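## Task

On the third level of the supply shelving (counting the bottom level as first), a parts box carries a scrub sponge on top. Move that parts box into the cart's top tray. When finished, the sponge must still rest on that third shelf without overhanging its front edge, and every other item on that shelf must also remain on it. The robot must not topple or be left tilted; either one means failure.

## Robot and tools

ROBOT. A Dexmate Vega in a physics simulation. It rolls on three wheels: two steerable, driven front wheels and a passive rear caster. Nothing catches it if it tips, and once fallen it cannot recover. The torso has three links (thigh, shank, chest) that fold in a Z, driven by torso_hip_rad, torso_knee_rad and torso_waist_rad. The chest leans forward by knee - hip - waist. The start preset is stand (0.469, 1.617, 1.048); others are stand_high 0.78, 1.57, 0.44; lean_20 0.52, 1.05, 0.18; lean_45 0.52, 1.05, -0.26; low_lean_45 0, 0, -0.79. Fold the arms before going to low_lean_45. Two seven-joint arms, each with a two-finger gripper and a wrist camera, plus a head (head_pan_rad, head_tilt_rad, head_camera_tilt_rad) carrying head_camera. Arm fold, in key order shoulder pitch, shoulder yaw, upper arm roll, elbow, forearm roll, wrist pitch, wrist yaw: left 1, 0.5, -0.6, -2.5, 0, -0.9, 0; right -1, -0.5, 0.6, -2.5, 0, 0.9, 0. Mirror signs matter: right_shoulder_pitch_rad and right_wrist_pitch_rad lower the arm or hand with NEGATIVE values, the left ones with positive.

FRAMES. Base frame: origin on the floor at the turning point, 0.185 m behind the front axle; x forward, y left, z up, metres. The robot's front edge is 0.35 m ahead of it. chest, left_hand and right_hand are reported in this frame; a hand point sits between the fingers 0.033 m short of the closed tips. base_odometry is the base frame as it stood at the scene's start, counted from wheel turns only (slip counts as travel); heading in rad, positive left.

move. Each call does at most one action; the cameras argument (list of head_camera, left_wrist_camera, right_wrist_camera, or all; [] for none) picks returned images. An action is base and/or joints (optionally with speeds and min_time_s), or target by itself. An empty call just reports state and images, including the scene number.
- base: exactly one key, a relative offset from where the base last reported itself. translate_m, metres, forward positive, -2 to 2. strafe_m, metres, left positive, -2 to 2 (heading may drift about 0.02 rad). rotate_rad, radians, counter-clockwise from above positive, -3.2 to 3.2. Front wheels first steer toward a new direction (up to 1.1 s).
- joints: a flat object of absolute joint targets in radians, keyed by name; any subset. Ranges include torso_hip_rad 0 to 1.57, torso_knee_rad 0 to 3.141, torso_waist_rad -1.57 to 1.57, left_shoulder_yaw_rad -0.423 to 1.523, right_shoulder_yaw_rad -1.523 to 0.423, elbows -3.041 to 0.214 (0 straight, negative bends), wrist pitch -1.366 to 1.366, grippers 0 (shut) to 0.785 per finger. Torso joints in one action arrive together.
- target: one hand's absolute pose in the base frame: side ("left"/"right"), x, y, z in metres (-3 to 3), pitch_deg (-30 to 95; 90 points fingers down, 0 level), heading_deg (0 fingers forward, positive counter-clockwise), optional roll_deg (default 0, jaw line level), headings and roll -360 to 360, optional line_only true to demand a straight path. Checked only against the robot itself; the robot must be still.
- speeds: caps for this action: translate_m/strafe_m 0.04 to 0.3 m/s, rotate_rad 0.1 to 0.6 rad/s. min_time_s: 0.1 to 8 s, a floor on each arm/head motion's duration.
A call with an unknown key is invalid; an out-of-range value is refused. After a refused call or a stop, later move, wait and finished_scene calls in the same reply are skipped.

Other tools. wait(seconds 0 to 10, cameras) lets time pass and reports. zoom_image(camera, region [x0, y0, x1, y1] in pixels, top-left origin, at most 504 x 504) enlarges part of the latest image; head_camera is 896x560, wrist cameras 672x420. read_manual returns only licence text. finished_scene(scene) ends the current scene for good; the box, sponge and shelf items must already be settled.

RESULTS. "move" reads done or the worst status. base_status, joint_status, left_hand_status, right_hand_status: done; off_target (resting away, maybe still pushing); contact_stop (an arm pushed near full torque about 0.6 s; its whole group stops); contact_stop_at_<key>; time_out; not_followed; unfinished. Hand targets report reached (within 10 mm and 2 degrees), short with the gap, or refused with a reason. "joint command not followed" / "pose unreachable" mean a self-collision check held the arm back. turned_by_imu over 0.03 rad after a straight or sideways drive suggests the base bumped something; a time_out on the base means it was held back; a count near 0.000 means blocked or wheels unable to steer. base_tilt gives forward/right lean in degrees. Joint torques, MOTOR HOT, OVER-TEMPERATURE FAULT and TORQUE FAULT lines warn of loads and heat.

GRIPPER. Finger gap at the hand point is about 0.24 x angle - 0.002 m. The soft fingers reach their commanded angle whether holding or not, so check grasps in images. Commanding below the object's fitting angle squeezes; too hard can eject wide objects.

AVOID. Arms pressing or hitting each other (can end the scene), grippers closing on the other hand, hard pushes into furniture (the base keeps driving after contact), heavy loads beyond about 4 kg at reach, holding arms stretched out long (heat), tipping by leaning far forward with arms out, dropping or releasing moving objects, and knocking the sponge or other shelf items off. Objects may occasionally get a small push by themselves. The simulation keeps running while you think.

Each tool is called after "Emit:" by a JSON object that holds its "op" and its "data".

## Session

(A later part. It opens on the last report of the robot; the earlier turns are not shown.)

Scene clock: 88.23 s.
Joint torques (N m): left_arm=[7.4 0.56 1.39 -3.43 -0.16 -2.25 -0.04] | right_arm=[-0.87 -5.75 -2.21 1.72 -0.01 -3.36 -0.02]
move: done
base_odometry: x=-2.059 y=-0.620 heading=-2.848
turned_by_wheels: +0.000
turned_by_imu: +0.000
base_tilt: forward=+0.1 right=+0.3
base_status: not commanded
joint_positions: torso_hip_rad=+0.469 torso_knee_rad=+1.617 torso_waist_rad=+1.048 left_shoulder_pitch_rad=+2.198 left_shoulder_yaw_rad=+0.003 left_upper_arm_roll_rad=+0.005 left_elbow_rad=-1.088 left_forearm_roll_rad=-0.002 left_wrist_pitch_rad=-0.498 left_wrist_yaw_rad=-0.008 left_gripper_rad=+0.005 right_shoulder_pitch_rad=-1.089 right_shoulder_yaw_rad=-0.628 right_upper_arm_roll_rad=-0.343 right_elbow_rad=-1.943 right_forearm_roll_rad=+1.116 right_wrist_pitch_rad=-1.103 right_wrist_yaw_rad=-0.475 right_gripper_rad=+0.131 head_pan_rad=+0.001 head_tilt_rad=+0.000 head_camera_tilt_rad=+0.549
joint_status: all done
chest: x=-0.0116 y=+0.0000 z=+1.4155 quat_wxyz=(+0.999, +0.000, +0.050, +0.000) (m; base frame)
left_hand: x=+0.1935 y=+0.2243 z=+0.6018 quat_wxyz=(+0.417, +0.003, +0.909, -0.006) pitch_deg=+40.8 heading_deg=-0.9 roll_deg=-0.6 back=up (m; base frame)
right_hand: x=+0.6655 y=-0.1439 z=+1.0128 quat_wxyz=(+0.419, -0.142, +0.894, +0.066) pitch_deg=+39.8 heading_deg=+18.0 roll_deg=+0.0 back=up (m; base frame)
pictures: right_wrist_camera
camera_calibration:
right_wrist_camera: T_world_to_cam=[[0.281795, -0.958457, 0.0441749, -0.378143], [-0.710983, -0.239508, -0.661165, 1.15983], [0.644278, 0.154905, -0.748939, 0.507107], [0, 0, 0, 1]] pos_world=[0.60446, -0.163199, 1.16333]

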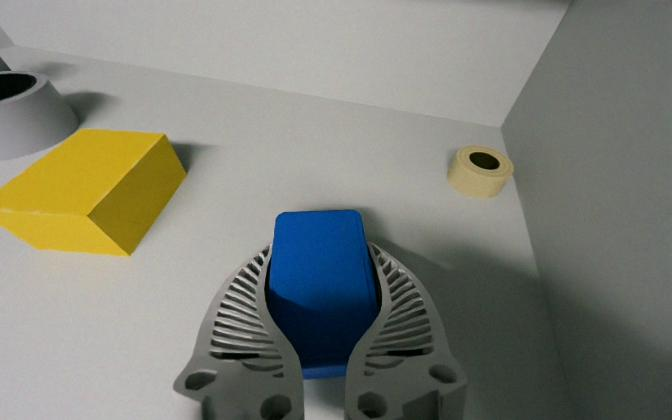

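Excellent grip. Lift.

Emit:
{"op": "move", "data": {"target": {"side":"right","x":0.665,"y":-0.144,"z":1.05,"pitch_deg":40,"heading_deg":18,"line_only":true}, "cameras": ["right_wrist_camera"]}}

Emit:
{"op": "move", "data": {"target": {"side":"right","x":0.64,"y":-0.15,"z":1.09,"pitch_deg":40,"heading_deg":18,"line_only":true}, "cameras": ["right_wrist_camera","head_camera"]}}

Scene clock: 90.70 s.
Joint torques (N m): left_arm=[8.1 0.81 1.44 -4.29 -0.13 -3.52 -0.05] | right_arm=[22.04 -0.21 10.53 -10.25 0.31 2.79 -0.48]
move: done
base_odometry: x=-2.059 y=-0.620 heading=-2.848
turned_by_wheels: +0.000
turned_by_imu: +0.001
base_tilt: forward=+0.1 right=+0.3
base_status: not commanded
joint_positions: torso_hip_rad=+0.469 torso_knee_rad=+1.617 torso_waist_rad=+1.048 left_shoulder_pitch_rad=+2.198 left_shoulder_yaw_rad=+0.003 left_upper_arm_roll_rad=+0.005 left_elbow_rad=-1.088 left_forearm_roll_rad=-0.002 left_wrist_pitch_rad=-0.498 left_wrist_yaw_rad=-0.008 left_gripper_rad=+0.005 right_shoulder_pitch_rad=-1.043 right_shoulder_yaw_rad=-0.593 right_upper_arm_roll_rad=-0.282 right_elbow_rad=-1.970 right_forearm_roll_rad=+1.208 right_wrist_pitch_rad=-1.219 right_wrist_yaw_rad=-0.560 right_gripper_rad=+0.130 head_pan_rad=+0.001 head_tilt_rad=+0.000 head_camera_tilt_rad=+0.549
joint_status: not commanded
chest: x=-0.0112 y=+0.0000 z=+1.4155 quat_wxyz=(+0.999, +0.000, +0.050, +0.000) (m; base frame)
left_hand: x=+0.1935 y=+0.2243 z=+0.6017 quat_wxyz=(+0.416, +0.003, +0.909, -0.006) pitch_deg=+40.8 heading_deg=-0.9 roll_deg=-0.6 back=up (m; base frame)
right_hand: x=+0.6649 y=-0.1440 z=+1.0472 quat_wxyz=(+0.417, -0.142, +0.896, +0.066) pitch_deg=+40.1 heading_deg=+18.0 roll_deg=+0.0 back=up (m; base frame)
right_hand_status: reached (straight line, planned for 0.7 s): 3 mm and 0.1 deg off.
pictures: right_wrist_camera
camera_calibration:
right_wrist_camera: T_world_to_cam=[[0.282226, -0.958346, 0.0438301, -0.379371], [-0.714283, -0.240412, -0.657269, 1.18015], [0.640428, 0.154191, -0.752381, 0.53927], [0, 0, 0, 1]] pos_world=[0.604666, -0.162997, 1.19804]

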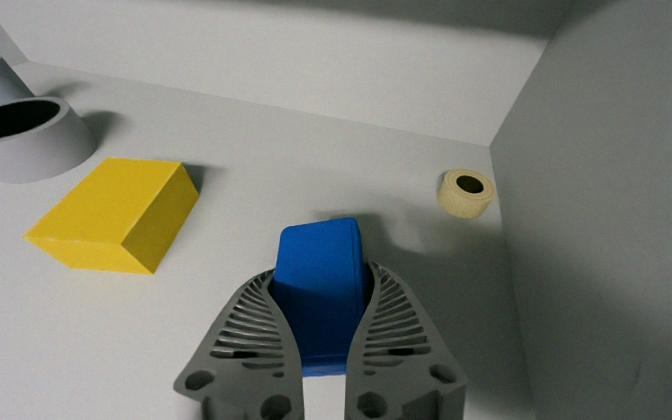

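Scene clock: 93.20 s.
Joint torques (N m): left_arm=[6.17 0.04 1.35 -5.03 -0.03 -3.14 -0.03] | right_arm=[20.21 -0.37 9.79 -11.1 0.22 2.49 -0.44]
move: done
base_odometry: x=-2.059 y=-0.620 heading=-2.848
turned_by_wheels: +0.000
turned_by_imu: +0.001
base_tilt: forward=+0.2 right=+0.3
base_status: not commanded
joint_positions: torso_hip_rad=+0.469 torso_knee_rad=+1.617 torso_waist_rad=+1.048 left_shoulder_pitch_rad=+2.198 left_shoulder_yaw_rad=+0.003 left_upper_arm_roll_rad=+0.005 left_elbow_rad=-1.088 left_forearm_roll_rad=-0.002 left_wrist_pitch_rad=-0.498 left_wrist_yaw_rad=-0.008 left_gripper_rad=+0.005 right_shoulder_pitch_rad=-1.046 right_shoulder_yaw_rad=-0.559 right_upper_arm_roll_rad=-0.158 right_elbow_rad=-2.058 right_forearm_roll_rad=+1.437 right_wrist_pitch_rad=-1.363 right_wrist_yaw_rad=-0.775 right_gripper_rad=+0.130 head_pan_rad=+0.001 head_tilt_rad=+0.000 head_camera_tilt_rad=+0.549
joint_status: not commanded
chest: x=-0.0112 y=+0.0000 z=+1.4155 quat_wxyz=(+0.999, +0.000, +0.050, +0.000) (m; base frame)
left_hand: x=+0.1935 y=+0.2243 z=+0.6017 quat_wxyz=(+0.416, +0.003, +0.909, -0.006) pitch_deg=+40.8 heading_deg=-0.9 roll_deg=-0.6 back=up (m; base frame)
right_hand: x=+0.6403 y=-0.1498 z=+1.0884 quat_wxyz=(+0.417, -0.142, +0.895, +0.066) pitch_deg=+40.1 heading_deg=+18.0 roll_deg=+0.0 back=up (m; base frame)
right_hand_status: reached (straight line, planned for 1.1 s): 2 mm and 0.1 deg off.
pictures: head_camera, right_wrist_camera
camera_calibration:
head_camera: T_world_to_cam=[[0.0161073, -0.999782, 0.0133229, 0.0100976], [-0.601113, -0.0203305, -0.798906, 1.18401], [0.799002, 0.00485964, -0.601309, 0.915578], [0, 0, 0, 1]] pos_world=[-0.0199871, 0.0297175, 1.49632]
right_wrist_camera: T_world_to_cam=[[0.282129, -0.958384, 0.0436164, -0.379545], [-0.714007, -0.240121, -0.657674, 1.18856], [0.640778, 0.154407, -0.752039, 0.586405], [0, 0, 0, 1]] pos_world=[0.579966, -0.168898, 1.23924]

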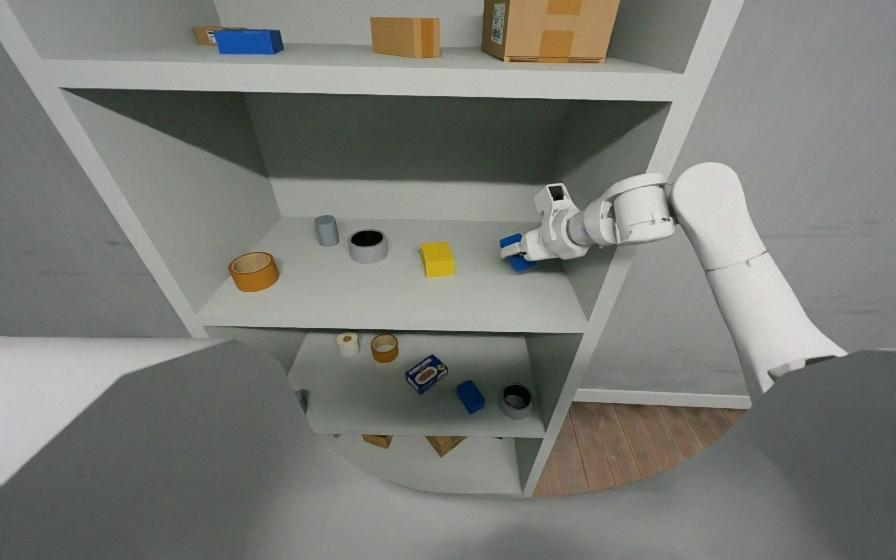

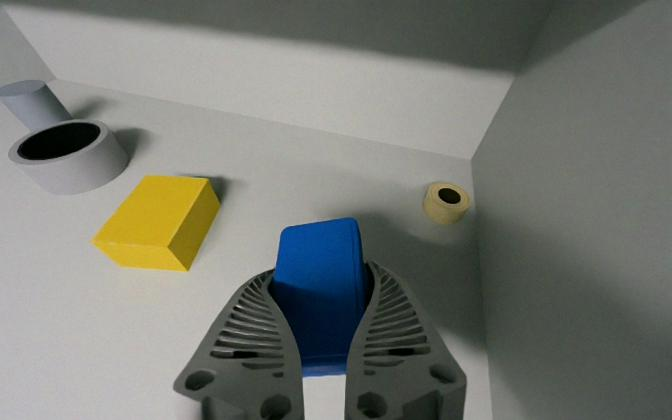

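Emit:
{"op": "move", "data": {"base": {"translate_m": -0.75}, "speeds": {"translate_m": 0.2}, "cameras": ["head_camera","right_wrist_camera"]}}

Emit:
{"op": "move", "data": {"base": {"rotate_rad": -2.72}, "speeds": {"rotate_rad": 0.45}, "joints": {"head_camera_tilt_rad": 0.3}, "cameras": ["head_camera","right_wrist_camera"]}}

Scene clock: 99.77 s.
Joint torques (N m): left_arm=[7.67 0.56 1.27 -4.22 -0.09 -2.99 0.05] | right_arm=[21.46 -1.57 8.51 -10.11 0.4 2.27 -0.36]
move: done
base_odometry: x=-1.341 y=-0.404 heading=-2.849
turned_by_wheels: -0.001
turned_by_imu: +0.004
base_tilt: forward=+0.1 right=+0.4
base_status: done
joint_positions: torso_hip_rad=+0.469 torso_knee_rad=+1.617 torso_waist_rad=+1.048 left_shoulder_pitch_rad=+2.198 left_shoulder_yaw_rad=+0.003 left_upper_arm_roll_rad=+0.005 left_elbow_rad=-1.088 left_forearm_roll_rad=-0.002 left_wrist_pitch_rad=-0.498 left_wrist_yaw_rad=-0.008 left_gripper_rad=+0.005 right_shoulder_pitch_rad=-1.046 right_shoulder_yaw_rad=-0.558 right_upper_arm_roll_rad=-0.155 right_elbow_rad=-2.060 right_forearm_roll_rad=+1.443 right_wrist_pitch_rad=-1.366 right_wrist_yaw_rad=-0.780 right_gripper_rad=+0.130 head_pan_rad=+0.001 head_tilt_rad=+0.000 head_camera_tilt_rad=+0.549
joint_status: not commanded
chest: x=-0.0111 y=+0.0000 z=+1.4155 quat_wxyz=(+0.999, +0.000, +0.050, +0.000) (m; base frame)
left_hand: x=+0.1936 y=+0.2243 z=+0.6017 quat_wxyz=(+0.416, +0.003, +0.909, -0.006) pitch_deg=+40.8 heading_deg=-0.9 roll_deg=-0.6 back=up (m; base frame)
right_hand: x=+0.6399 y=-0.1499 z=+1.0893 quat_wxyz=(+0.417, -0.142, +0.895, +0.066) pitch_deg=+40.1 heading_deg=+18.0 roll_deg=+0.0 back=up (m; base frame)
pictures: head_camera, right_wrist_camera
camera_calibration:
head_camera: T_world_to_cam=[[0.0161092, -0.999781, 0.013321, 0.0100989], [-0.601225, -0.0203307, -0.798821, 1.18394], [0.798918, 0.00485946, -0.601421, 0.915665], [0, 0, 0, 1]] pos_world=[-0.0198877, 0.0297175, 1.49632]
right_wrist_camera: T_world_to_cam=[[0.282413, -0.958285, 0.0439685, -0.380119], [-0.713745, -0.240528, -0.65781, 1.18865], [0.640945, 0.154392, -0.751899, 0.587071], [0, 0, 0, 1]] pos_world=[0.579465, -0.168998, 1.24004]

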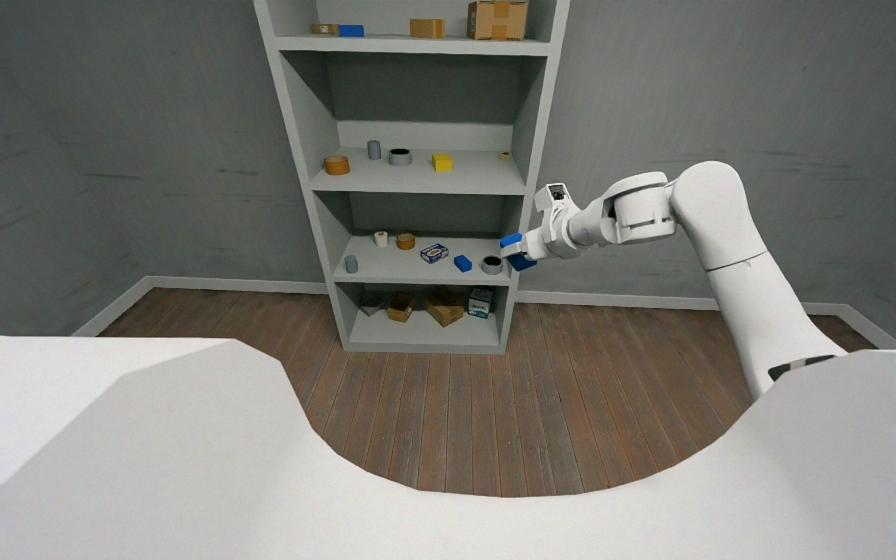

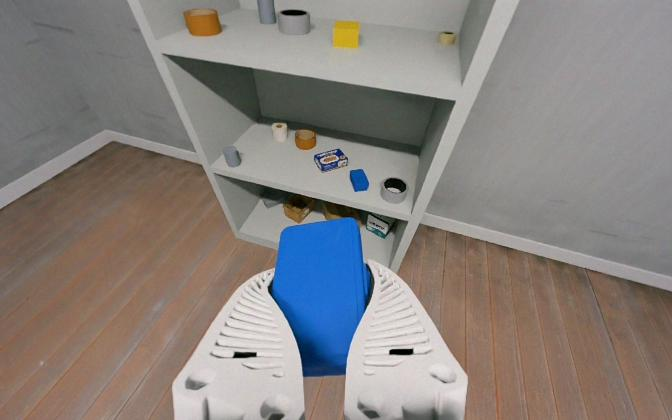

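Scene clock: 107.13 s.
Joint torques (N m): left_arm=[7.97 0.57 1.3 -4.43 -0.09 -3.09 0.11] | right_arm=[21.07 -1.79 8.35 -9.89 0.01 1.78 -0.15]
move: done
base_odometry: x=-1.340 y=-0.404 heading=+0.717
turned_by_wheels: -2.717
turned_by_imu: -2.642
base_tilt: forward=+0.1 right=+0.3
base_status: done
joint_positions: torso_hip_rad=+0.469 torso_knee_rad=+1.617 torso_waist_rad=+1.048 left_shoulder_pitch_rad=+2.198 left_shoulder_yaw_rad=+0.003 left_upper_arm_roll_rad=+0.005 left_elbow_rad=-1.088 left_forearm_roll_rad=-0.002 left_wrist_pitch_rad=-0.498 left_wrist_yaw_rad=-0.008 left_gripper_rad=+0.005 right_shoulder_pitch_rad=-1.046 right_shoulder_yaw_rad=-0.558 right_upper_arm_roll_rad=-0.155 right_elbow_rad=-2.060 right_forearm_roll_rad=+1.443 right_wrist_pitch_rad=-1.366 right_wrist_yaw_rad=-0.780 right_gripper_rad=+0.130 head_pan_rad=+0.001 head_tilt_rad=+0.000 head_camera_tilt_rad=+0.301
joint_status: all done
chest: x=-0.0111 y=+0.0000 z=+1.4155 quat_wxyz=(+0.999, +0.000, +0.050, +0.000) (m; base frame)
left_hand: x=+0.1935 y=+0.2243 z=+0.6016 quat_wxyz=(+0.416, +0.003, +0.909, -0.006) pitch_deg=+40.8 heading_deg=-0.9 roll_deg=-0.6 back=up (m; base frame)
right_hand: x=+0.6399 y=-0.1499 z=+1.0893 quat_wxyz=(+0.417, -0.142, +0.895, +0.066) pitch_deg=+40.1 heading_deg=+18.0 roll_deg=+0.0 back=up (m; base frame)
pictures: head_camera, right_wrist_camera
camera_calibration:
head_camera: T_world_to_cam=[[0.0122579, -0.999786, 0.0166918, 0.00481085], [-0.386237, -0.0201316, -0.92218, 1.38361], [0.922318, 0.00485697, -0.386401, 0.606554], [0, 0, 0, 1]] pos_world=[-0.0250945, 0.029718, 1.51023]
right_wrist_camera: T_world_to_cam=[[0.282392, -0.95829, 0.0439928, -0.380142], [-0.713657, -0.240506, -0.657913, 1.1888], [0.641052, 0.154394, -0.751808, 0.586971], [0, 0, 0, 1]] pos_world=[0.579465, -0.168998, 1.24014]

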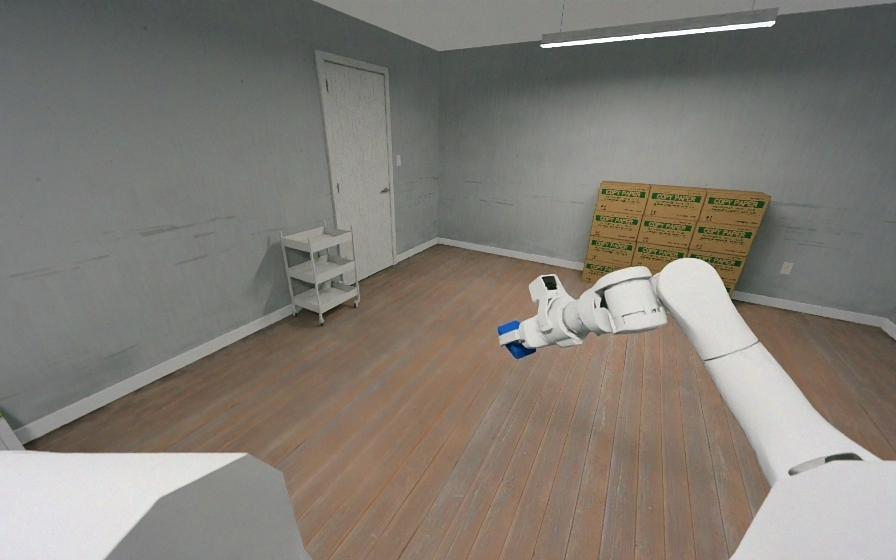

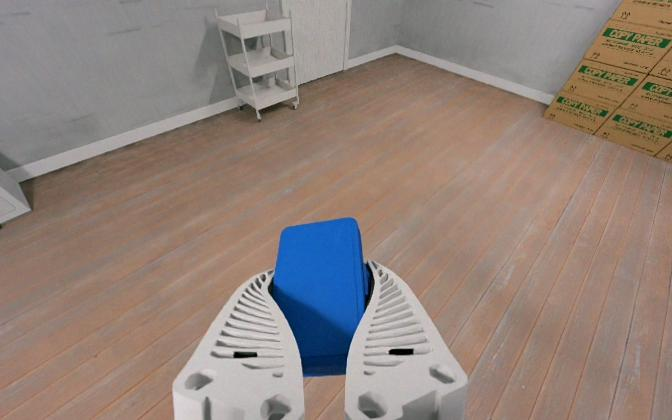

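Emit:
{"op": "move", "data": {"base": {"rotate_rad": 0.055}, "cameras": []}}

Emit:
{"op": "move", "data": {"base": {"translate_m": 1.99}, "speeds": {"translate_m": 0.25}, "cameras": []}}

Emit:
{"op": "move", "data": {"base": {"rotate_rad": 1.048}, "speeds": {"rotate_rad": 0.45}, "joints": {"head_camera_tilt_rad": 0.5}, "cameras": ["head_camera","right_wrist_camera"]}}

Scene clock: 109.03 s.
Joint torques (N m): left_arm=[8.07 0.22 0.92 -3.83 -0.07 -3.16 -0.12] | right_arm=[21.49 -2.08 8.37 -9.14 0.48 2.52 -0.41]
move: done
base_odometry: x=-1.340 y=-0.404 heading=+0.772
turned_by_wheels: +0.055
turned_by_imu: +0.054
base_tilt: forward=+0.2 right=+0.3
base_status: done
joint_positions: torso_hip_rad=+0.469 torso_knee_rad=+1.617 torso_waist_rad=+1.048 left_shoulder_pitch_rad=+2.198 left_shoulder_yaw_rad=+0.003 left_upper_arm_roll_rad=+0.005 left_elbow_rad=-1.088 left_forearm_roll_rad=-0.002 left_wrist_pitch_rad=-0.498 left_wrist_yaw_rad=-0.008 left_gripper_rad=+0.005 right_shoulder_pitch_rad=-1.046 right_shoulder_yaw_rad=-0.558 right_upper_arm_roll_rad=-0.155 right_elbow_rad=-2.060 right_forearm_roll_rad=+1.443 right_wrist_pitch_rad=-1.366 right_wrist_yaw_rad=-0.780 right_gripper_rad=+0.130 head_pan_rad=+0.001 head_tilt_rad=+0.000 head_camera_tilt_rad=+0.301
joint_status: not commanded
chest: x=-0.0111 y=+0.0000 z=+1.4155 quat_wxyz=(+0.999, +0.000, +0.050, +0.000) (m; base frame)
left_hand: x=+0.1935 y=+0.2243 z=+0.6016 quat_wxyz=(+0.416, +0.003, +0.909, -0.006) pitch_deg=+40.8 heading_deg=-0.9 roll_deg=-0.6 back=up (m; base frame)
right_hand: x=+0.6399 y=-0.1499 z=+1.0893 quat_wxyz=(+0.417, -0.142, +0.895, +0.066) pitch_deg=+40.1 heading_deg=+18.0 roll_deg=+0.0 back=up (m; base frame)
pictures: none
No camera images: "cameras" was empty.

Scene clock: 119.23 s.
Joint torques (N m): left_arm=[6.62 0.44 1.15 -3.82 0.01 -2.67 -0.06] | right_arm=[22.09 -2.75 8.35 -9.02 0.14 3.08 -0.34]
move: done
base_odometry: x=+0.090 y=+0.980 heading=+0.771
turned_by_wheels: -0.001
turned_by_imu: -0.010
base_tilt: forward=+0.1 right=+0.3
base_status: done
joint_positions: torso_hip_rad=+0.469 torso_knee_rad=+1.617 torso_waist_rad=+1.048 left_shoulder_pitch_rad=+2.198 left_shoulder_yaw_rad=+0.003 left_upper_arm_roll_rad=+0.005 left_elbow_rad=-1.088 left_forearm_roll_rad=-0.002 left_wrist_pitch_rad=-0.498 left_wrist_yaw_rad=-0.008 left_gripper_rad=+0.005 right_shoulder_pitch_rad=-1.046 right_shoulder_yaw_rad=-0.558 right_upper_arm_roll_rad=-0.155 right_elbow_rad=-2.060 right_forearm_roll_rad=+1.443 right_wrist_pitch_rad=-1.366 right_wrist_yaw_rad=-0.780 right_gripper_rad=+0.130 head_pan_rad=+0.001 head_tilt_rad=+0.000 head_camera_tilt_rad=+0.301
joint_status: not commanded
chest: x=-0.0110 y=+0.0000 z=+1.4155 quat_wxyz=(+0.999, +0.000, +0.050, +0.000) (m; base frame)
left_hand: x=+0.1936 y=+0.2243 z=+0.6016 quat_wxyz=(+0.416, +0.003, +0.909, -0.006) pitch_deg=+40.8 heading_deg=-0.9 roll_deg=-0.6 back=up (m; base frame)
right_hand: x=+0.6400 y=-0.1500 z=+1.0892 quat_wxyz=(+0.417, -0.142, +0.895, +0.066) pitch_deg=+40.1 heading_deg=+18.0 roll_deg=+0.0 back=up (m; base frame)
pictures: none
No camera images: "cameras" was empty.

Scene clock: 122.87 s.
Joint torques (N m): left_arm=[6.93 0.72 0.94 -4.04 -0.11 -2.54 0.03] | right_arm=[20.92 -1.88 8.7 -7.75 0.12 3.09 -0.07]
move: done
base_odometry: x=+0.090 y=+0.982 heading=+1.818
turned_by_wheels: +1.047
turned_by_imu: +1.019
base_tilt: forward=+0.2 right=+0.4
base_status: done
joint_positions: torso_hip_rad=+0.469 torso_knee_rad=+1.617 torso_waist_rad=+1.048 left_shoulder_pitch_rad=+2.198 left_shoulder_yaw_rad=+0.003 left_upper_arm_roll_rad=+0.005 left_elbow_rad=-1.088 left_forearm_roll_rad=-0.002 left_wrist_pitch_rad=-0.498 left_wrist_yaw_rad=-0.008 left_gripper_rad=+0.005 right_shoulder_pitch_rad=-1.046 right_shoulder_yaw_rad=-0.558 right_upper_arm_roll_rad=-0.155 right_elbow_rad=-2.060 right_forearm_roll_rad=+1.443 right_wrist_pitch_rad=-1.366 right_wrist_yaw_rad=-0.780 right_gripper_rad=+0.130 head_pan_rad=+0.000 head_tilt_rad=+0.000 head_camera_tilt_rad=+0.499
joint_status: all done
chest: x=-0.0110 y=+0.0000 z=+1.4155 quat_wxyz=(+0.999, +0.000, +0.050, +0.000) (m; base frame)
left_hand: x=+0.1936 y=+0.2243 z=+0.6016 quat_wxyz=(+0.416, +0.003, +0.909, -0.006) pitch_deg=+40.8 heading_deg=-0.9 roll_deg=-0.6 back=up (m; base frame)
right_hand: x=+0.6400 y=-0.1499 z=+1.0893 quat_wxyz=(+0.417, -0.142, +0.895, +0.066) pitch_deg=+40.1 heading_deg=+18.0 roll_deg=+0.0 back=up (m; base frame)
pictures: head_camera, right_wrist_camera
camera_calibration:
head_camera: T_world_to_cam=[[0.0152859, -0.999784, 0.0140849, 0.00890809], [-0.560591, -0.0202337, -0.827846, 1.23021], [0.827952, 0.00475848, -0.560779, 0.857527], [0, 0, 0, 1]] pos_world=[-0.0204802, 0.0297174, 1.49919]
right_wrist_camera: T_world_to_cam=[[0.282397, -0.95829, 0.0439527, -0.380215], [-0.713752, -0.240505, -0.657811, 1.18871], [0.640945, 0.154392, -0.751899, 0.587023], [0, 0, 0, 1]] pos_world=[0.579565, -0.169098, 1.24004]

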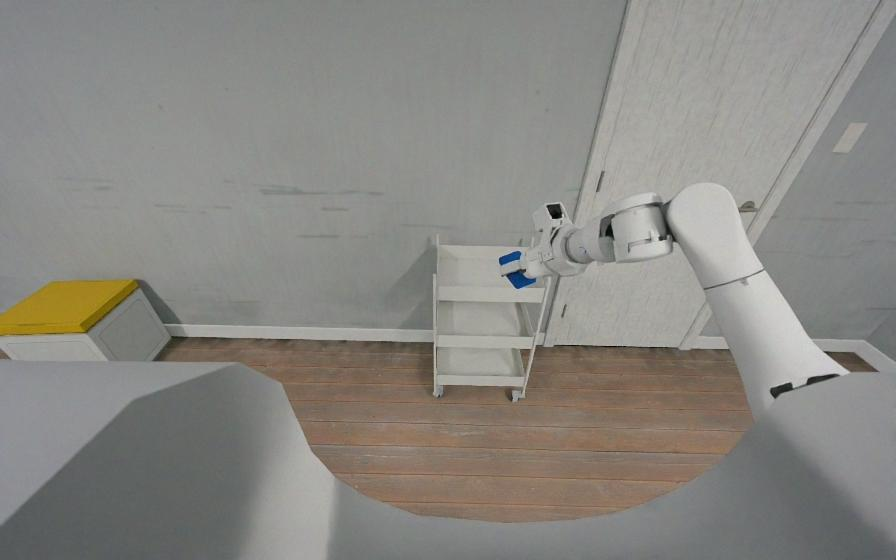

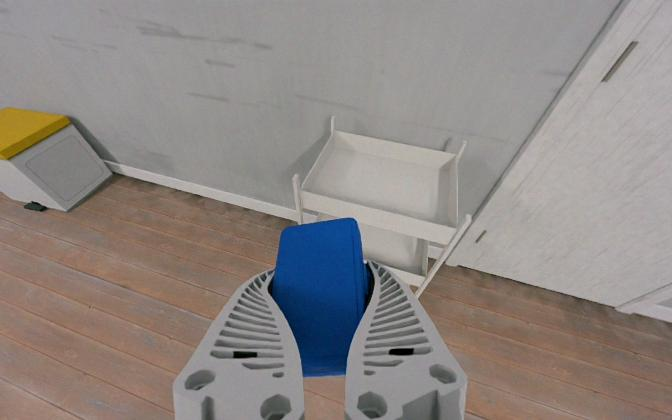

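Emit:
{"op": "move", "data": {"joints": {"torso_waist_rad": 0.75}, "cameras": []}}

Emit:
{"op": "move", "data": {"target": {"side":"right","x":0.66,"y":-0.145,"z":0.87,"pitch_deg":40,"heading_deg":8,"line_only":true}, "cameras": ["head_camera","right_wrist_camera"]}}

Scene clock: 126.17 s.
Joint torques (N m): left_arm=[13.67 0.68 1.31 -1.46 -0.09 -2.72 0.07] | right_arm=[17.85 -0.85 8.42 -9.57 0.76 1.29 -0.08]
move: done
base_odometry: x=+0.090 y=+0.982 heading=+1.818
turned_by_wheels: +0.000
turned_by_imu: +0.001
base_tilt: forward=+0.1 right=+0.4
base_status: not commanded
joint_positions: torso_hip_rad=+0.469 torso_knee_rad=+1.617 torso_waist_rad=+0.750 left_shoulder_pitch_rad=+2.198 left_shoulder_yaw_rad=+0.003 left_upper_arm_roll_rad=+0.005 left_elbow_rad=-1.088 left_forearm_roll_rad=-0.002 left_wrist_pitch_rad=-0.498 left_wrist_yaw_rad=-0.008 left_gripper_rad=+0.005 right_shoulder_pitch_rad=-1.046 right_shoulder_yaw_rad=-0.558 right_upper_arm_roll_rad=-0.155 right_elbow_rad=-2.060 right_forearm_roll_rad=+1.443 right_wrist_pitch_rad=-1.366 right_wrist_yaw_rad=-0.780 right_gripper_rad=+0.130 head_pan_rad=+0.000 head_tilt_rad=+0.000 head_camera_tilt_rad=+0.499
joint_status: all done
chest: x=+0.1214 y=+0.0000 z=+1.3999 quat_wxyz=(+0.980, +0.000, +0.198, +0.000) (m; base frame)
left_hand: x=+0.0781 y=+0.2243 z=+0.5618 quat_wxyz=(+0.277, +0.002, +0.961, -0.006) pitch_deg=+57.9 heading_deg=-1.3 roll_deg=-1.1 back=up (m; base frame)
right_hand: x=+0.6479 y=-0.1500 z=+0.8970 quat_wxyz=(+0.279, -0.130, +0.947, +0.086) pitch_deg=+56.0 heading_deg=+25.0 roll_deg=+9.4 back=up (m; base frame)
pictures: none
No camera images: "cameras" was empty.

Scene clock: 129.90 s.
Joint torques (N m): left_arm=[14.51 0.6 1.1 -2.4 -0.03 -2.51 0.09] | right_arm=[4.41 -2.21 2.15 -13.65 -0.35 3.32 0]
move: done
base_odometry: x=+0.090 y=+0.982 heading=+1.818
turned_by_wheels: +0.000
turned_by_imu: +0.001
base_tilt: forward=+0.1 right=+0.4
base_status: not commanded
joint_positions: torso_hip_rad=+0.469 torso_knee_rad=+1.617 torso_waist_rad=+0.750 left_shoulder_pitch_rad=+2.198 left_shoulder_yaw_rad=+0.003 left_upper_arm_roll_rad=+0.005 left_elbow_rad=-1.088 left_forearm_roll_rad=-0.002 left_wrist_pitch_rad=-0.498 left_wrist_yaw_rad=-0.008 left_gripper_rad=+0.005 right_shoulder_pitch_rad=-1.349 right_shoulder_yaw_rad=-0.580 right_upper_arm_roll_rad=-0.349 right_elbow_rad=-2.182 right_forearm_roll_rad=+0.888 right_wrist_pitch_rad=-0.794 right_wrist_yaw_rad=-0.660 right_gripper_rad=+0.130 head_pan_rad=+0.000 head_tilt_rad=+0.000 head_camera_tilt_rad=+0.499
joint_status: not commanded
chest: x=+0.1214 y=+0.0000 z=+1.3999 quat_wxyz=(+0.980, +0.000, +0.198, +0.000) (m; base frame)
left_hand: x=+0.0781 y=+0.2243 z=+0.5618 quat_wxyz=(+0.277, +0.002, +0.961, -0.006) pitch_deg=+57.9 heading_deg=-1.3 roll_deg=-1.1 back=up (m; base frame)
right_hand: x=+0.6600 y=-0.1456 z=+0.8696 quat_wxyz=(+0.420, -0.063, +0.905, +0.030) pitch_deg=+40.2 heading_deg=+8.0 roll_deg=+0.0 back=up (m; base frame)
right_hand_status: reached (straight line, planned for 2.2 s): 1 mm and 0.2 deg off.
pictures: head_camera, right_wrist_camera
camera_calibration:
head_camera: T_world_to_cam=[[0.018746, -0.999784, 0.00897787, 0.0138342], [-0.778871, -0.020233, -0.626857, 1.03662], [0.626903, 0.00475848, -0.779082, 1.06919], [0, 0, 0, 1]] pos_world=[0.136854, 0.0297174, 1.48268]
right_wrist_camera: T_world_to_cam=[[0.112156, -0.992713, 0.0440632, -0.264734], [-0.746368, -0.113433, -0.655796, 1.09787], [0.656015, 0.0406643, -0.753651, 0.383327], [0, 0, 0, 1]] pos_world=[0.597642, -0.153858, 1.02054]

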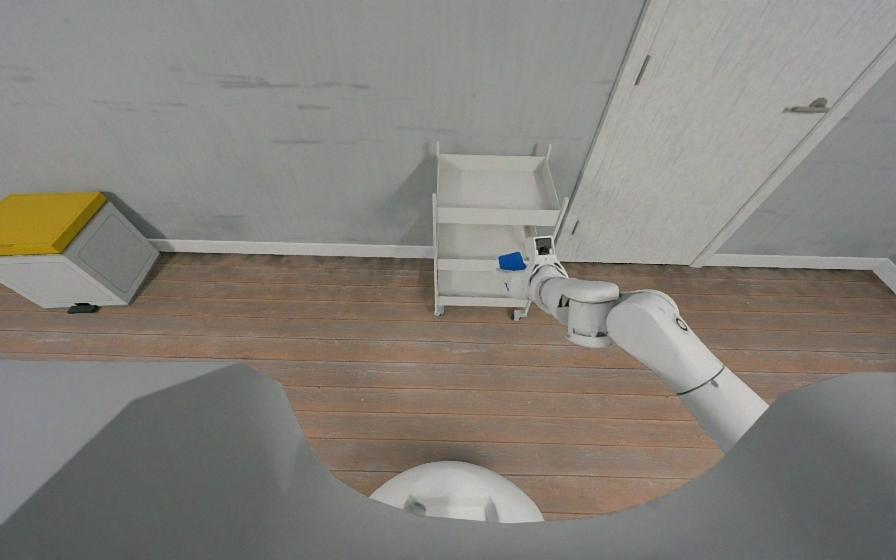

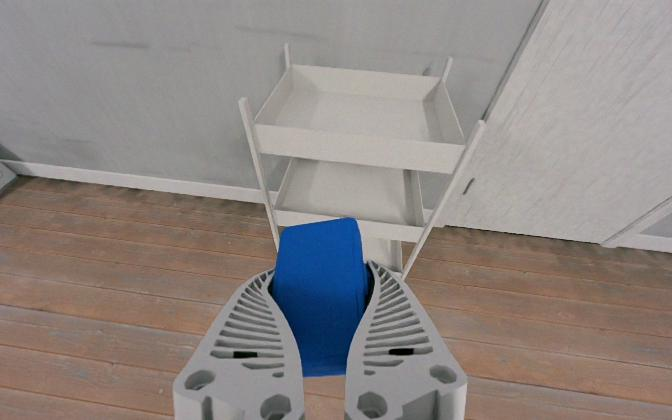

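Emit:
{"op": "move", "data": {"base": {"translate_m": 0.54}, "speeds": {"translate_m": 0.15}, "cameras": ["head_camera","right_wrist_camera"]}}

Emit:
{"op": "zoom_image", "data": {"camera": "head_camera", "region": [400, 200, 660, 400]}}

Scene clock: 135.30 s.
Joint torques (N m): left_arm=[14.88 0.52 1.15 -1.62 -0.07 -2.51 -0.01] | right_arm=[4.23 0.22 1.14 -12.08 -0.15 2.86 0.39]
move: done
base_odometry: x=-0.042 y=+1.505 heading=+1.819
turned_by_wheels: +0.001
turned_by_imu: +0.000
base_tilt: forward=+0.1 right=+0.4
base_status: done
joint_positions: torso_hip_rad=+0.469 torso_knee_rad=+1.617 torso_waist_rad=+0.750 left_shoulder_pitch_rad=+2.198 left_shoulder_yaw_rad=+0.003 left_upper_arm_roll_rad=+0.005 left_elbow_rad=-1.088 left_forearm_roll_rad=-0.002 left_wrist_pitch_rad=-0.498 left_wrist_yaw_rad=-0.008 left_gripper_rad=+0.005 right_shoulder_pitch_rad=-1.351 right_shoulder_yaw_rad=-0.580 right_upper_arm_roll_rad=-0.351 right_elbow_rad=-2.183 right_forearm_roll_rad=+0.882 right_wrist_pitch_rad=-0.788 right_wrist_yaw_rad=-0.660 right_gripper_rad=+0.130 head_pan_rad=+0.000 head_tilt_rad=+0.000 head_camera_tilt_rad=+0.499
joint_status: not commanded
chest: x=+0.1214 y=+0.0000 z=+1.3999 quat_wxyz=(+0.980, +0.000, +0.198, +0.000) (m; base frame)
left_hand: x=+0.0781 y=+0.2243 z=+0.5618 quat_wxyz=(+0.277, +0.002, +0.961, -0.006) pitch_deg=+57.9 heading_deg=-1.3 roll_deg=-1.1 back=up (m; base frame)
right_hand: x=+0.6600 y=-0.1453 z=+0.8697 quat_wxyz=(+0.421, -0.063, +0.904, +0.029) pitch_deg=+40.0 heading_deg=+8.0 roll_deg=+0.0 back=up (m; base frame)
pictures: head_camera, right_wrist_camera
camera_calibration:
head_camera: T_world_to_cam=[[0.0187476, -0.999784, 0.00897527, 0.013836], [-0.778959, -0.0202332, -0.626748, 1.03655], [0.626794, 0.00475866, -0.77917, 1.06928], [0, 0, 0, 1]] pos_world=[0.136954, 0.0297174, 1.48268]
right_wrist_camera: T_world_to_cam=[[0.111235, -0.992796, 0.0445241, -0.264308], [-0.74433, -0.112915, -0.658197, 1.09878], [0.658483, 0.0400741, -0.751528, 0.379837], [0, 0, 0, 1]] pos_world=[0.597137, -0.153557, 1.02044]

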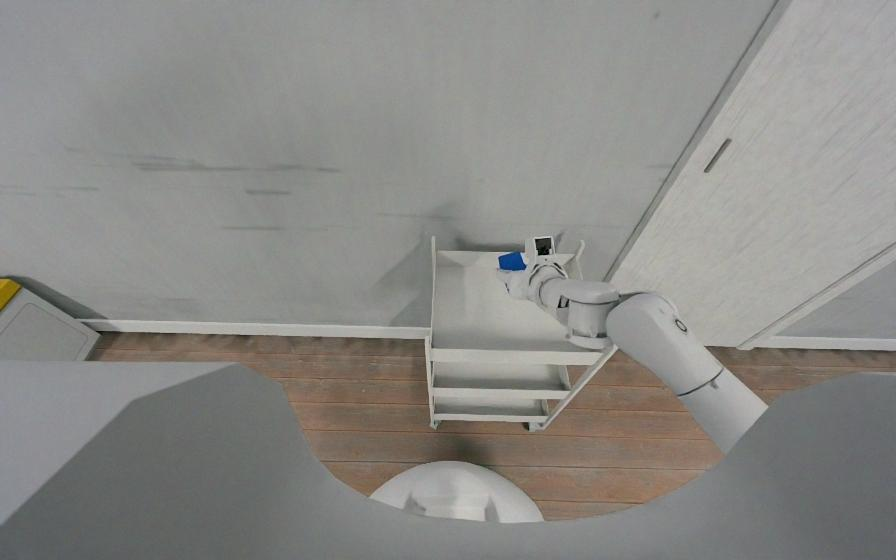

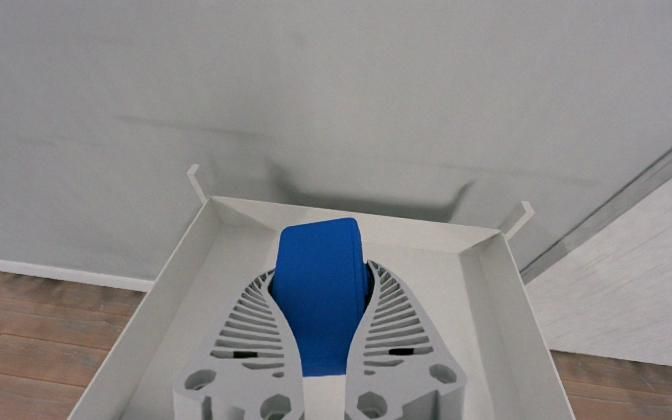

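Scaled by 1.938 from the camera's 896x560 image, which has a finer 960x600 frame.

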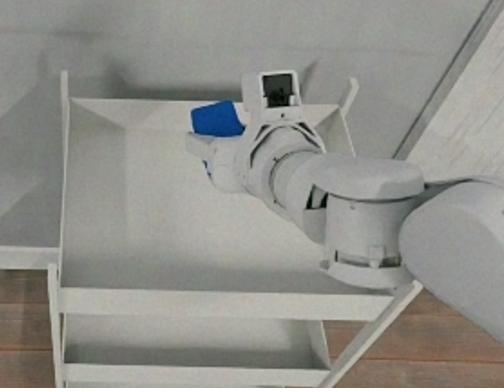

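Emit:
{"op": "move", "data": {"target": {"side":"right","x":0.67,"y":-0.145,"z":0.73,"pitch_deg":38,"heading_deg":8,"line_only":true}, "cameras": ["right_wrist_camera"]}}

Emit:
{"op": "move", "data": {"target": {"side":"right","x":0.67,"y":-0.145,"z":0.705,"pitch_deg":38,"heading_deg":8,"line_only":true}, "cameras": ["right_wrist_camera"]}}

Emit:
{"op": "move", "data": {"target": {"side":"right","x":0.67,"y":-0.145,"z":0.695,"pitch_deg":38,"heading_deg":8,"line_only":true}, "cameras": ["right_wrist_camera"]}}

Scene clock: 139.43 s.
Joint torques (N m): left_arm=[13.96 -0.24 0.91 -1.05 -0.17 -2.13 0.04] | right_arm=[13.6 -0.41 1.61 -7.15 -0.61 2.63 0.52]
move: done
base_odometry: x=-0.042 y=+1.505 heading=+1.819
turned_by_wheels: +0.000
turned_by_imu: +0.001
base_tilt: forward=+0.2 right=+0.3
base_status: not commanded
joint_positions: torso_hip_rad=+0.469 torso_knee_rad=+1.617 torso_waist_rad=+0.750 left_shoulder_pitch_rad=+2.198 left_shoulder_yaw_rad=+0.003 left_upper_arm_roll_rad=+0.005 left_elbow_rad=-1.088 left_forearm_roll_rad=-0.002 left_wrist_pitch_rad=-0.498 left_wrist_yaw_rad=-0.008 left_gripper_rad=+0.005 right_shoulder_pitch_rad=-1.293 right_shoulder_yaw_rad=-0.487 right_upper_arm_roll_rad=-0.556 right_elbow_rad=-1.633 right_forearm_roll_rad=+0.612 right_wrist_pitch_rad=-0.318 right_wrist_yaw_rad=-0.408 right_gripper_rad=+0.130 head_pan_rad=+0.000 head_tilt_rad=+0.000 head_camera_tilt_rad=+0.499
joint_status: not commanded
chest: x=+0.1214 y=+0.0000 z=+1.3999 quat_wxyz=(+0.980, +0.000, +0.198, +0.000) (m; base frame)
left_hand: x=+0.0781 y=+0.2243 z=+0.5618 quat_wxyz=(+0.277, +0.002, +0.961, -0.006) pitch_deg=+57.9 heading_deg=-1.3 roll_deg=-1.1 back=up (m; base frame)
right_hand: x=+0.6698 y=-0.1453 z=+0.7308 quat_wxyz=(+0.437, -0.062, +0.897, +0.030) pitch_deg=+38.1 heading_deg=+8.0 roll_deg=+0.0 back=up (m; base frame)
right_hand_status: reached (straight line, planned for 2.1 s): 1 mm and 0.1 deg off.
pictures: right_wrist_camera
camera_calibration:
right_wrist_camera: T_world_to_cam=[[0.109146, -0.993098, 0.0429409, -0.256739], [-0.721612, -0.10887, -0.683684, 1.01862], [0.68364, 0.0436347, -0.728514, 0.235911], [0, 0, 0, 1]] pos_world=[0.601795, -0.154363, 0.879305]

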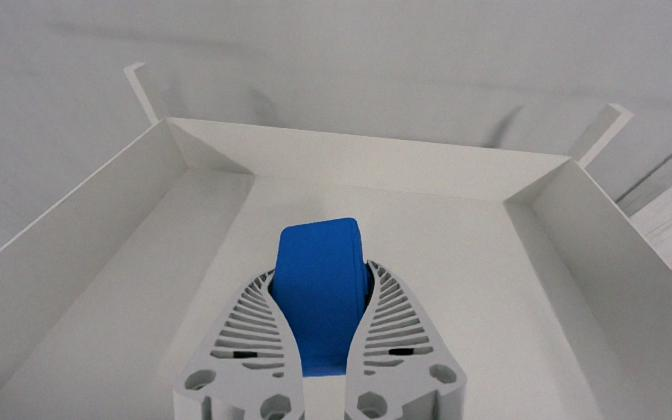

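Scene clock: 141.43 s.
Joint torques (N m): left_arm=[14.69 0.84 1.09 -0.56 -0.06 -2.04 -0.02] | right_arm=[14.15 -2.04 0.3 -5.87 -0.35 2.8 0.28]
move: done
base_odometry: x=-0.042 y=+1.505 heading=+1.819
turned_by_wheels: +0.000
turned_by_imu: +0.001
base_tilt: forward=+0.1 right=+0.3
base_status: not commanded
joint_positions: torso_hip_rad=+0.469 torso_knee_rad=+1.617 torso_waist_rad=+0.750 left_shoulder_pitch_rad=+2.198 left_shoulder_yaw_rad=+0.003 left_upper_arm_roll_rad=+0.005 left_elbow_rad=-1.088 left_forearm_roll_rad=-0.002 left_wrist_pitch_rad=-0.498 left_wrist_yaw_rad=-0.008 left_gripper_rad=+0.005 right_shoulder_pitch_rad=-1.267 right_shoulder_yaw_rad=-0.450 right_upper_arm_roll_rad=-0.582 right_elbow_rad=-1.508 right_forearm_roll_rad=+0.583 right_wrist_pitch_rad=-0.237 right_wrist_yaw_rad=-0.370 right_gripper_rad=+0.130 head_pan_rad=+0.000 head_tilt_rad=+0.000 head_camera_tilt_rad=+0.499
joint_status: not commanded
chest: x=+0.1214 y=+0.0000 z=+1.3999 quat_wxyz=(+0.980, +0.000, +0.198, +0.000) (m; base frame)
left_hand: x=+0.0781 y=+0.2243 z=+0.5618 quat_wxyz=(+0.277, +0.002, +0.961, -0.006) pitch_deg=+57.9 heading_deg=-1.3 roll_deg=-1.1 back=up (m; base frame)
right_hand: x=+0.6699 y=-0.1453 z=+0.7059 quat_wxyz=(+0.437, -0.062, +0.897, +0.030) pitch_deg=+38.0 heading_deg=+8.0 roll_deg=+0.0 back=up (m; base frame)
right_hand_status: reached (straight line, planned for 0.7 s): 1 mm and 0.0 deg off.
pictures: right_wrist_camera
camera_calibration:
right_wrist_camera: T_world_to_cam=[[0.109473, -0.993049, 0.0432276, -0.256001], [-0.721077, -0.109273, -0.684184, 1.00158], [0.684152, 0.0437291, -0.728027, 0.216984], [0, 0, 0, 1]] pos_world=[0.601794, -0.154263, 0.854305]

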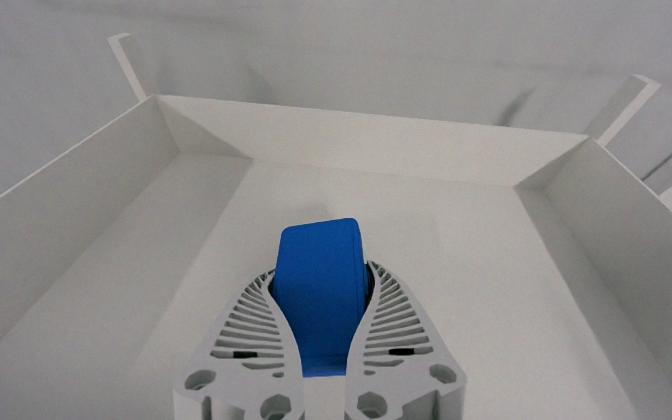

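Scene clock: 142.93 s.
Joint torques (N m): left_arm=[13.61 0.37 1.24 -1.01 0 -2.09 0.06] | right_arm=[6.24 2.12 -3.25 1.99 0.64 -2.37 1.16]
move: done
base_odometry: x=-0.042 y=+1.505 heading=+1.819
turned_by_wheels: +0.000
turned_by_imu: +0.000
base_tilt: forward=+0.1 right=+0.3
base_status: not commanded
joint_positions: torso_hip_rad=+0.469 torso_knee_rad=+1.617 torso_waist_rad=+0.750 left_shoulder_pitch_rad=+2.198 left_shoulder_yaw_rad=+0.003 left_upper_arm_roll_rad=+0.005 left_elbow_rad=-1.088 left_forearm_roll_rad=-0.002 left_wrist_pitch_rad=-0.498 left_wrist_yaw_rad=-0.008 left_gripper_rad=+0.005 right_shoulder_pitch_rad=-1.255 right_shoulder_yaw_rad=-0.433 right_upper_arm_roll_rad=-0.592 right_elbow_rad=-1.454 right_forearm_roll_rad=+0.571 right_wrist_pitch_rad=-0.203 right_wrist_yaw_rad=-0.354 right_gripper_rad=+0.130 head_pan_rad=+0.000 head_tilt_rad=+0.000 head_camera_tilt_rad=+0.499
joint_status: not commanded
chest: x=+0.1210 y=+0.0000 z=+1.3999 quat_wxyz=(+0.980, +0.000, +0.198, +0.000) (m; base frame)
left_hand: x=+0.0781 y=+0.2243 z=+0.5619 quat_wxyz=(+0.277, +0.002, +0.961, -0.006) pitch_deg=+57.8 heading_deg=-1.3 roll_deg=-1.1 back=up (m; base frame)
right_hand: x=+0.6707 y=-0.1453 z=+0.6973 quat_wxyz=(+0.439, -0.062, +0.896, +0.030) pitch_deg=+37.8 heading_deg=+7.9 roll_deg=+0.0 back=up (m; base frame)
right_hand_status: reached (straight line, planned for 0.5 s): 2 mm and 0.2 deg off.
pictures: right_wrist_camera
camera_calibration:
right_wrist_camera: T_world_to_cam=[[0.108975, -0.993104, 0.0432239, -0.255468], [-0.718948, -0.10877, -0.6865, 0.996591], [0.686468, 0.0437355, -0.725844, 0.207069], [0, 0, 0, 1]] pos_world=[0.60219, -0.154363, 0.845502]

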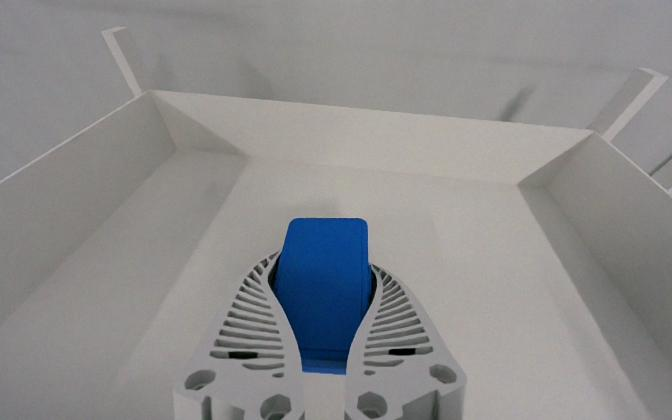

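Contact; box leveled. Release.

Emit:
{"op": "move", "data": {"joints": {"right_gripper_rad": 0.28}, "cameras": []}}

Emit:
{"op": "move", "data": {"joints": {"right_gripper_rad": 0.6}, "cameras": ["right_wrist_camera"]}}

Emit:
{"op": "move", "data": {"target": {"side":"right","x":0.62,"y":-0.15,"z":0.80,"pitch_deg":38,"heading_deg":8,"line_only":true}, "cameras": ["right_wrist_camera","head_camera"]}}

Scene clock: 144.07 s.
Joint torques (N m): left_arm=[14.09 1.67 1.3 -1.13 -0.01 -2.39 0.14] | right_arm=[10.89 -1.49 0.07 -3.1 -0.69 1.72 0.01]
move: done
base_odometry: x=-0.042 y=+1.505 heading=+1.819
turned_by_wheels: +0.000
turned_by_imu: +0.000
base_tilt: forward=+0.2 right=+0.3
base_status: not commanded
joint_positions: torso_hip_rad=+0.469 torso_knee_rad=+1.617 torso_waist_rad=+0.750 left_shoulder_pitch_rad=+2.198 left_shoulder_yaw_rad=+0.003 left_upper_arm_roll_rad=+0.005 left_elbow_rad=-1.088 left_forearm_roll_rad=-0.002 left_wrist_pitch_rad=-0.498 left_wrist_yaw_rad=-0.008 left_gripper_rad=+0.005 right_shoulder_pitch_rad=-1.254 right_shoulder_yaw_rad=-0.432 right_upper_arm_roll_rad=-0.593 right_elbow_rad=-1.448 right_forearm_roll_rad=+0.570 right_wrist_pitch_rad=-0.201 right_wrist_yaw_rad=-0.352 right_gripper_rad=+0.280 head_pan_rad=+0.000 head_tilt_rad=+0.000 head_camera_tilt_rad=+0.499
joint_status: all done
chest: x=+0.1211 y=+0.0000 z=+1.3999 quat_wxyz=(+0.980, +0.000, +0.198, +0.000) (m; base frame)
left_hand: x=+0.0781 y=+0.2243 z=+0.5619 quat_wxyz=(+0.277, +0.002, +0.961, -0.006) pitch_deg=+57.8 heading_deg=-1.3 roll_deg=-1.1 back=up (m; base frame)
right_hand: x=+0.6700 y=-0.1451 z=+0.6955 quat_wxyz=(+0.438, -0.063, +0.896, +0.031) pitch_deg=+38.0 heading_deg=+8.0 roll_deg=+0.0 back=up (m; base frame)
pictures: none
No camera images: "cameras" was empty.

Scene clock: 144.93 s.
Joint torques (N m): left_arm=[13.65 0.24 1.29 -1.03 -0.12 -2.34 0] | right_arm=[12.96 -1.48 0.89 -6.5 -0.74 2.77 0.46]
move: done
base_odometry: x=-0.042 y=+1.505 heading=+1.819
turned_by_wheels: +0.000
turned_by_imu: +0.000
base_tilt: forward=+0.1 right=+0.2
base_status: not commanded
joint_positions: torso_hip_rad=+0.469 torso_knee_rad=+1.617 torso_waist_rad=+0.750 left_shoulder_pitch_rad=+2.198 left_shoulder_yaw_rad=+0.003 left_upper_arm_roll_rad=+0.005 left_elbow_rad=-1.088 left_forearm_roll_rad=-0.002 left_wrist_pitch_rad=-0.498 left_wrist_yaw_rad=-0.008 left_gripper_rad=+0.005 right_shoulder_pitch_rad=-1.254 right_shoulder_yaw_rad=-0.432 right_upper_arm_roll_rad=-0.593 right_elbow_rad=-1.447 right_forearm_roll_rad=+0.570 right_wrist_pitch_rad=-0.201 right_wrist_yaw_rad=-0.352 right_gripper_rad=+0.600 head_pan_rad=+0.000 head_tilt_rad=+0.000 head_camera_tilt_rad=+0.499
joint_status: all done
chest: x=+0.1212 y=+0.0000 z=+1.3999 quat_wxyz=(+0.980, +0.000, +0.198, +0.000) (m; base frame)
left_hand: x=+0.0781 y=+0.2243 z=+0.5619 quat_wxyz=(+0.277, +0.002, +0.961, -0.006) pitch_deg=+57.8 heading_deg=-1.3 roll_deg=-1.1 back=up (m; base frame)
right_hand: x=+0.6697 y=-0.1452 z=+0.6950 quat_wxyz=(+0.437, -0.063, +0.897, +0.030) pitch_deg=+38.0 heading_deg=+8.0 roll_deg=+0.0 back=up (m; base frame)
pictures: right_wrist_camera
camera_calibration:
right_wrist_camera: T_world_to_cam=[[0.10974, -0.993013, 0.0433867, -0.255797], [-0.720891, -0.109567, -0.684333, 0.993951], [0.684305, 0.0438217, -0.727878, 0.208982], [0, 0, 0, 1]] pos_world=[0.601594, -0.154263, 0.843405]

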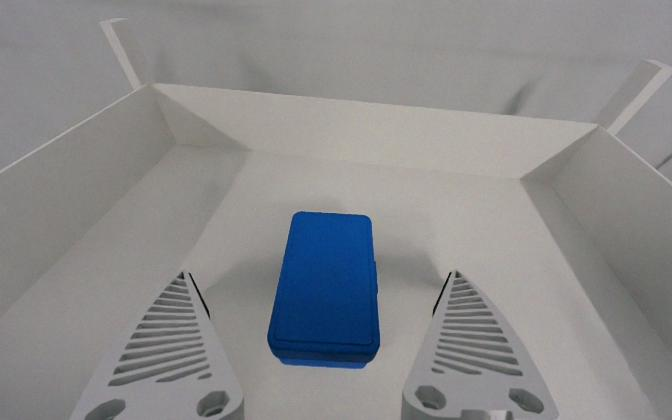

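Scene clock: 148.67 s.
Joint torques (N m): left_arm=[14.17 0.5 1.19 -1.78 -0.13 -1.95 0.11] | right_arm=[0.05 -5.71 7.25 -12.44 -0.78 2.37 -0.37]
move: done
base_odometry: x=-0.042 y=+1.505 heading=+1.819
turned_by_wheels: +0.000
turned_by_imu: +0.001
base_tilt: forward=+0.1 right=+0.3
base_status: not commanded
joint_positions: torso_hip_rad=+0.469 torso_knee_rad=+1.617 torso_waist_rad=+0.750 left_shoulder_pitch_rad=+2.198 left_shoulder_yaw_rad=+0.003 left_upper_arm_roll_rad=+0.005 left_elbow_rad=-1.088 left_forearm_roll_rad=-0.002 left_wrist_pitch_rad=-0.498 left_wrist_yaw_rad=-0.008 left_gripper_rad=+0.005 right_shoulder_pitch_rad=-1.483 right_shoulder_yaw_rad=-0.620 right_upper_arm_roll_rad=-0.455 right_elbow_rad=-2.031 right_forearm_roll_rad=+0.700 right_wrist_pitch_rad=-0.465 right_wrist_yaw_rad=-0.542 right_gripper_rad=+0.600 head_pan_rad=+0.000 head_tilt_rad=+0.000 head_camera_tilt_rad=+0.499
joint_status: not commanded
chest: x=+0.1212 y=+0.0000 z=+1.3999 quat_wxyz=(+0.980, +0.000, +0.198, +0.000) (m; base frame)
left_hand: x=+0.0781 y=+0.2243 z=+0.5619 quat_wxyz=(+0.277, +0.002, +0.961, -0.006) pitch_deg=+57.8 heading_deg=-1.3 roll_deg=-1.1 back=up (m; base frame)
right_hand: x=+0.6203 y=-0.1500 z=+0.7985 quat_wxyz=(+0.437, -0.063, +0.897, +0.031) pitch_deg=+38.0 heading_deg=+8.0 roll_deg=+0.0 back=up (m; base frame)
right_hand_status: reached (straight line, planned for 2.2 s): 2 mm and 0.0 deg off.
pictures: head_camera, right_wrist_camera
camera_calibration:
head_camera: T_world_to_cam=[[0.0187435, -0.999784, 0.00897971, 0.0138347], [-0.778783, -0.0202315, -0.626967, 1.03668], [0.627013, 0.00475829, -0.778994, 1.06925], [0, 0, 0, 1]] pos_world=[0.136655, 0.0297174, 1.48278]
right_wrist_camera: T_world_to_cam=[[0.109908, -0.993009, 0.0430489, -0.259317], [-0.721265, -0.109481, -0.683952, 1.02859], [0.683884, 0.044122, -0.728256, 0.318897], [0, 0, 0, 1]] pos_world=[0.552295, -0.158964, 0.946905]

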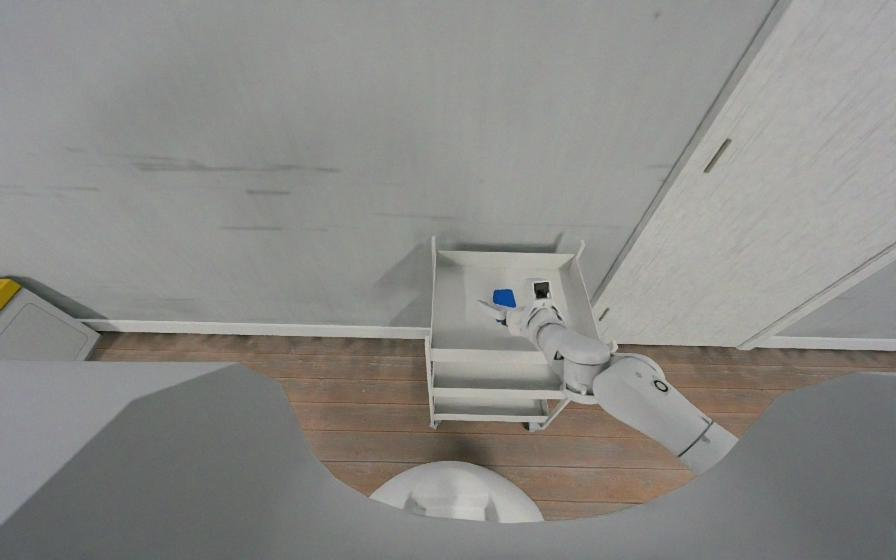

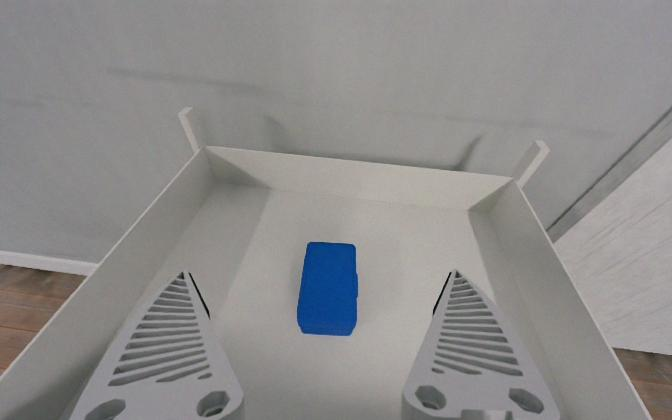

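Emit:
{"op": "finished_scene", "data": {"scene": 3}}

The scene is finished: the task was done.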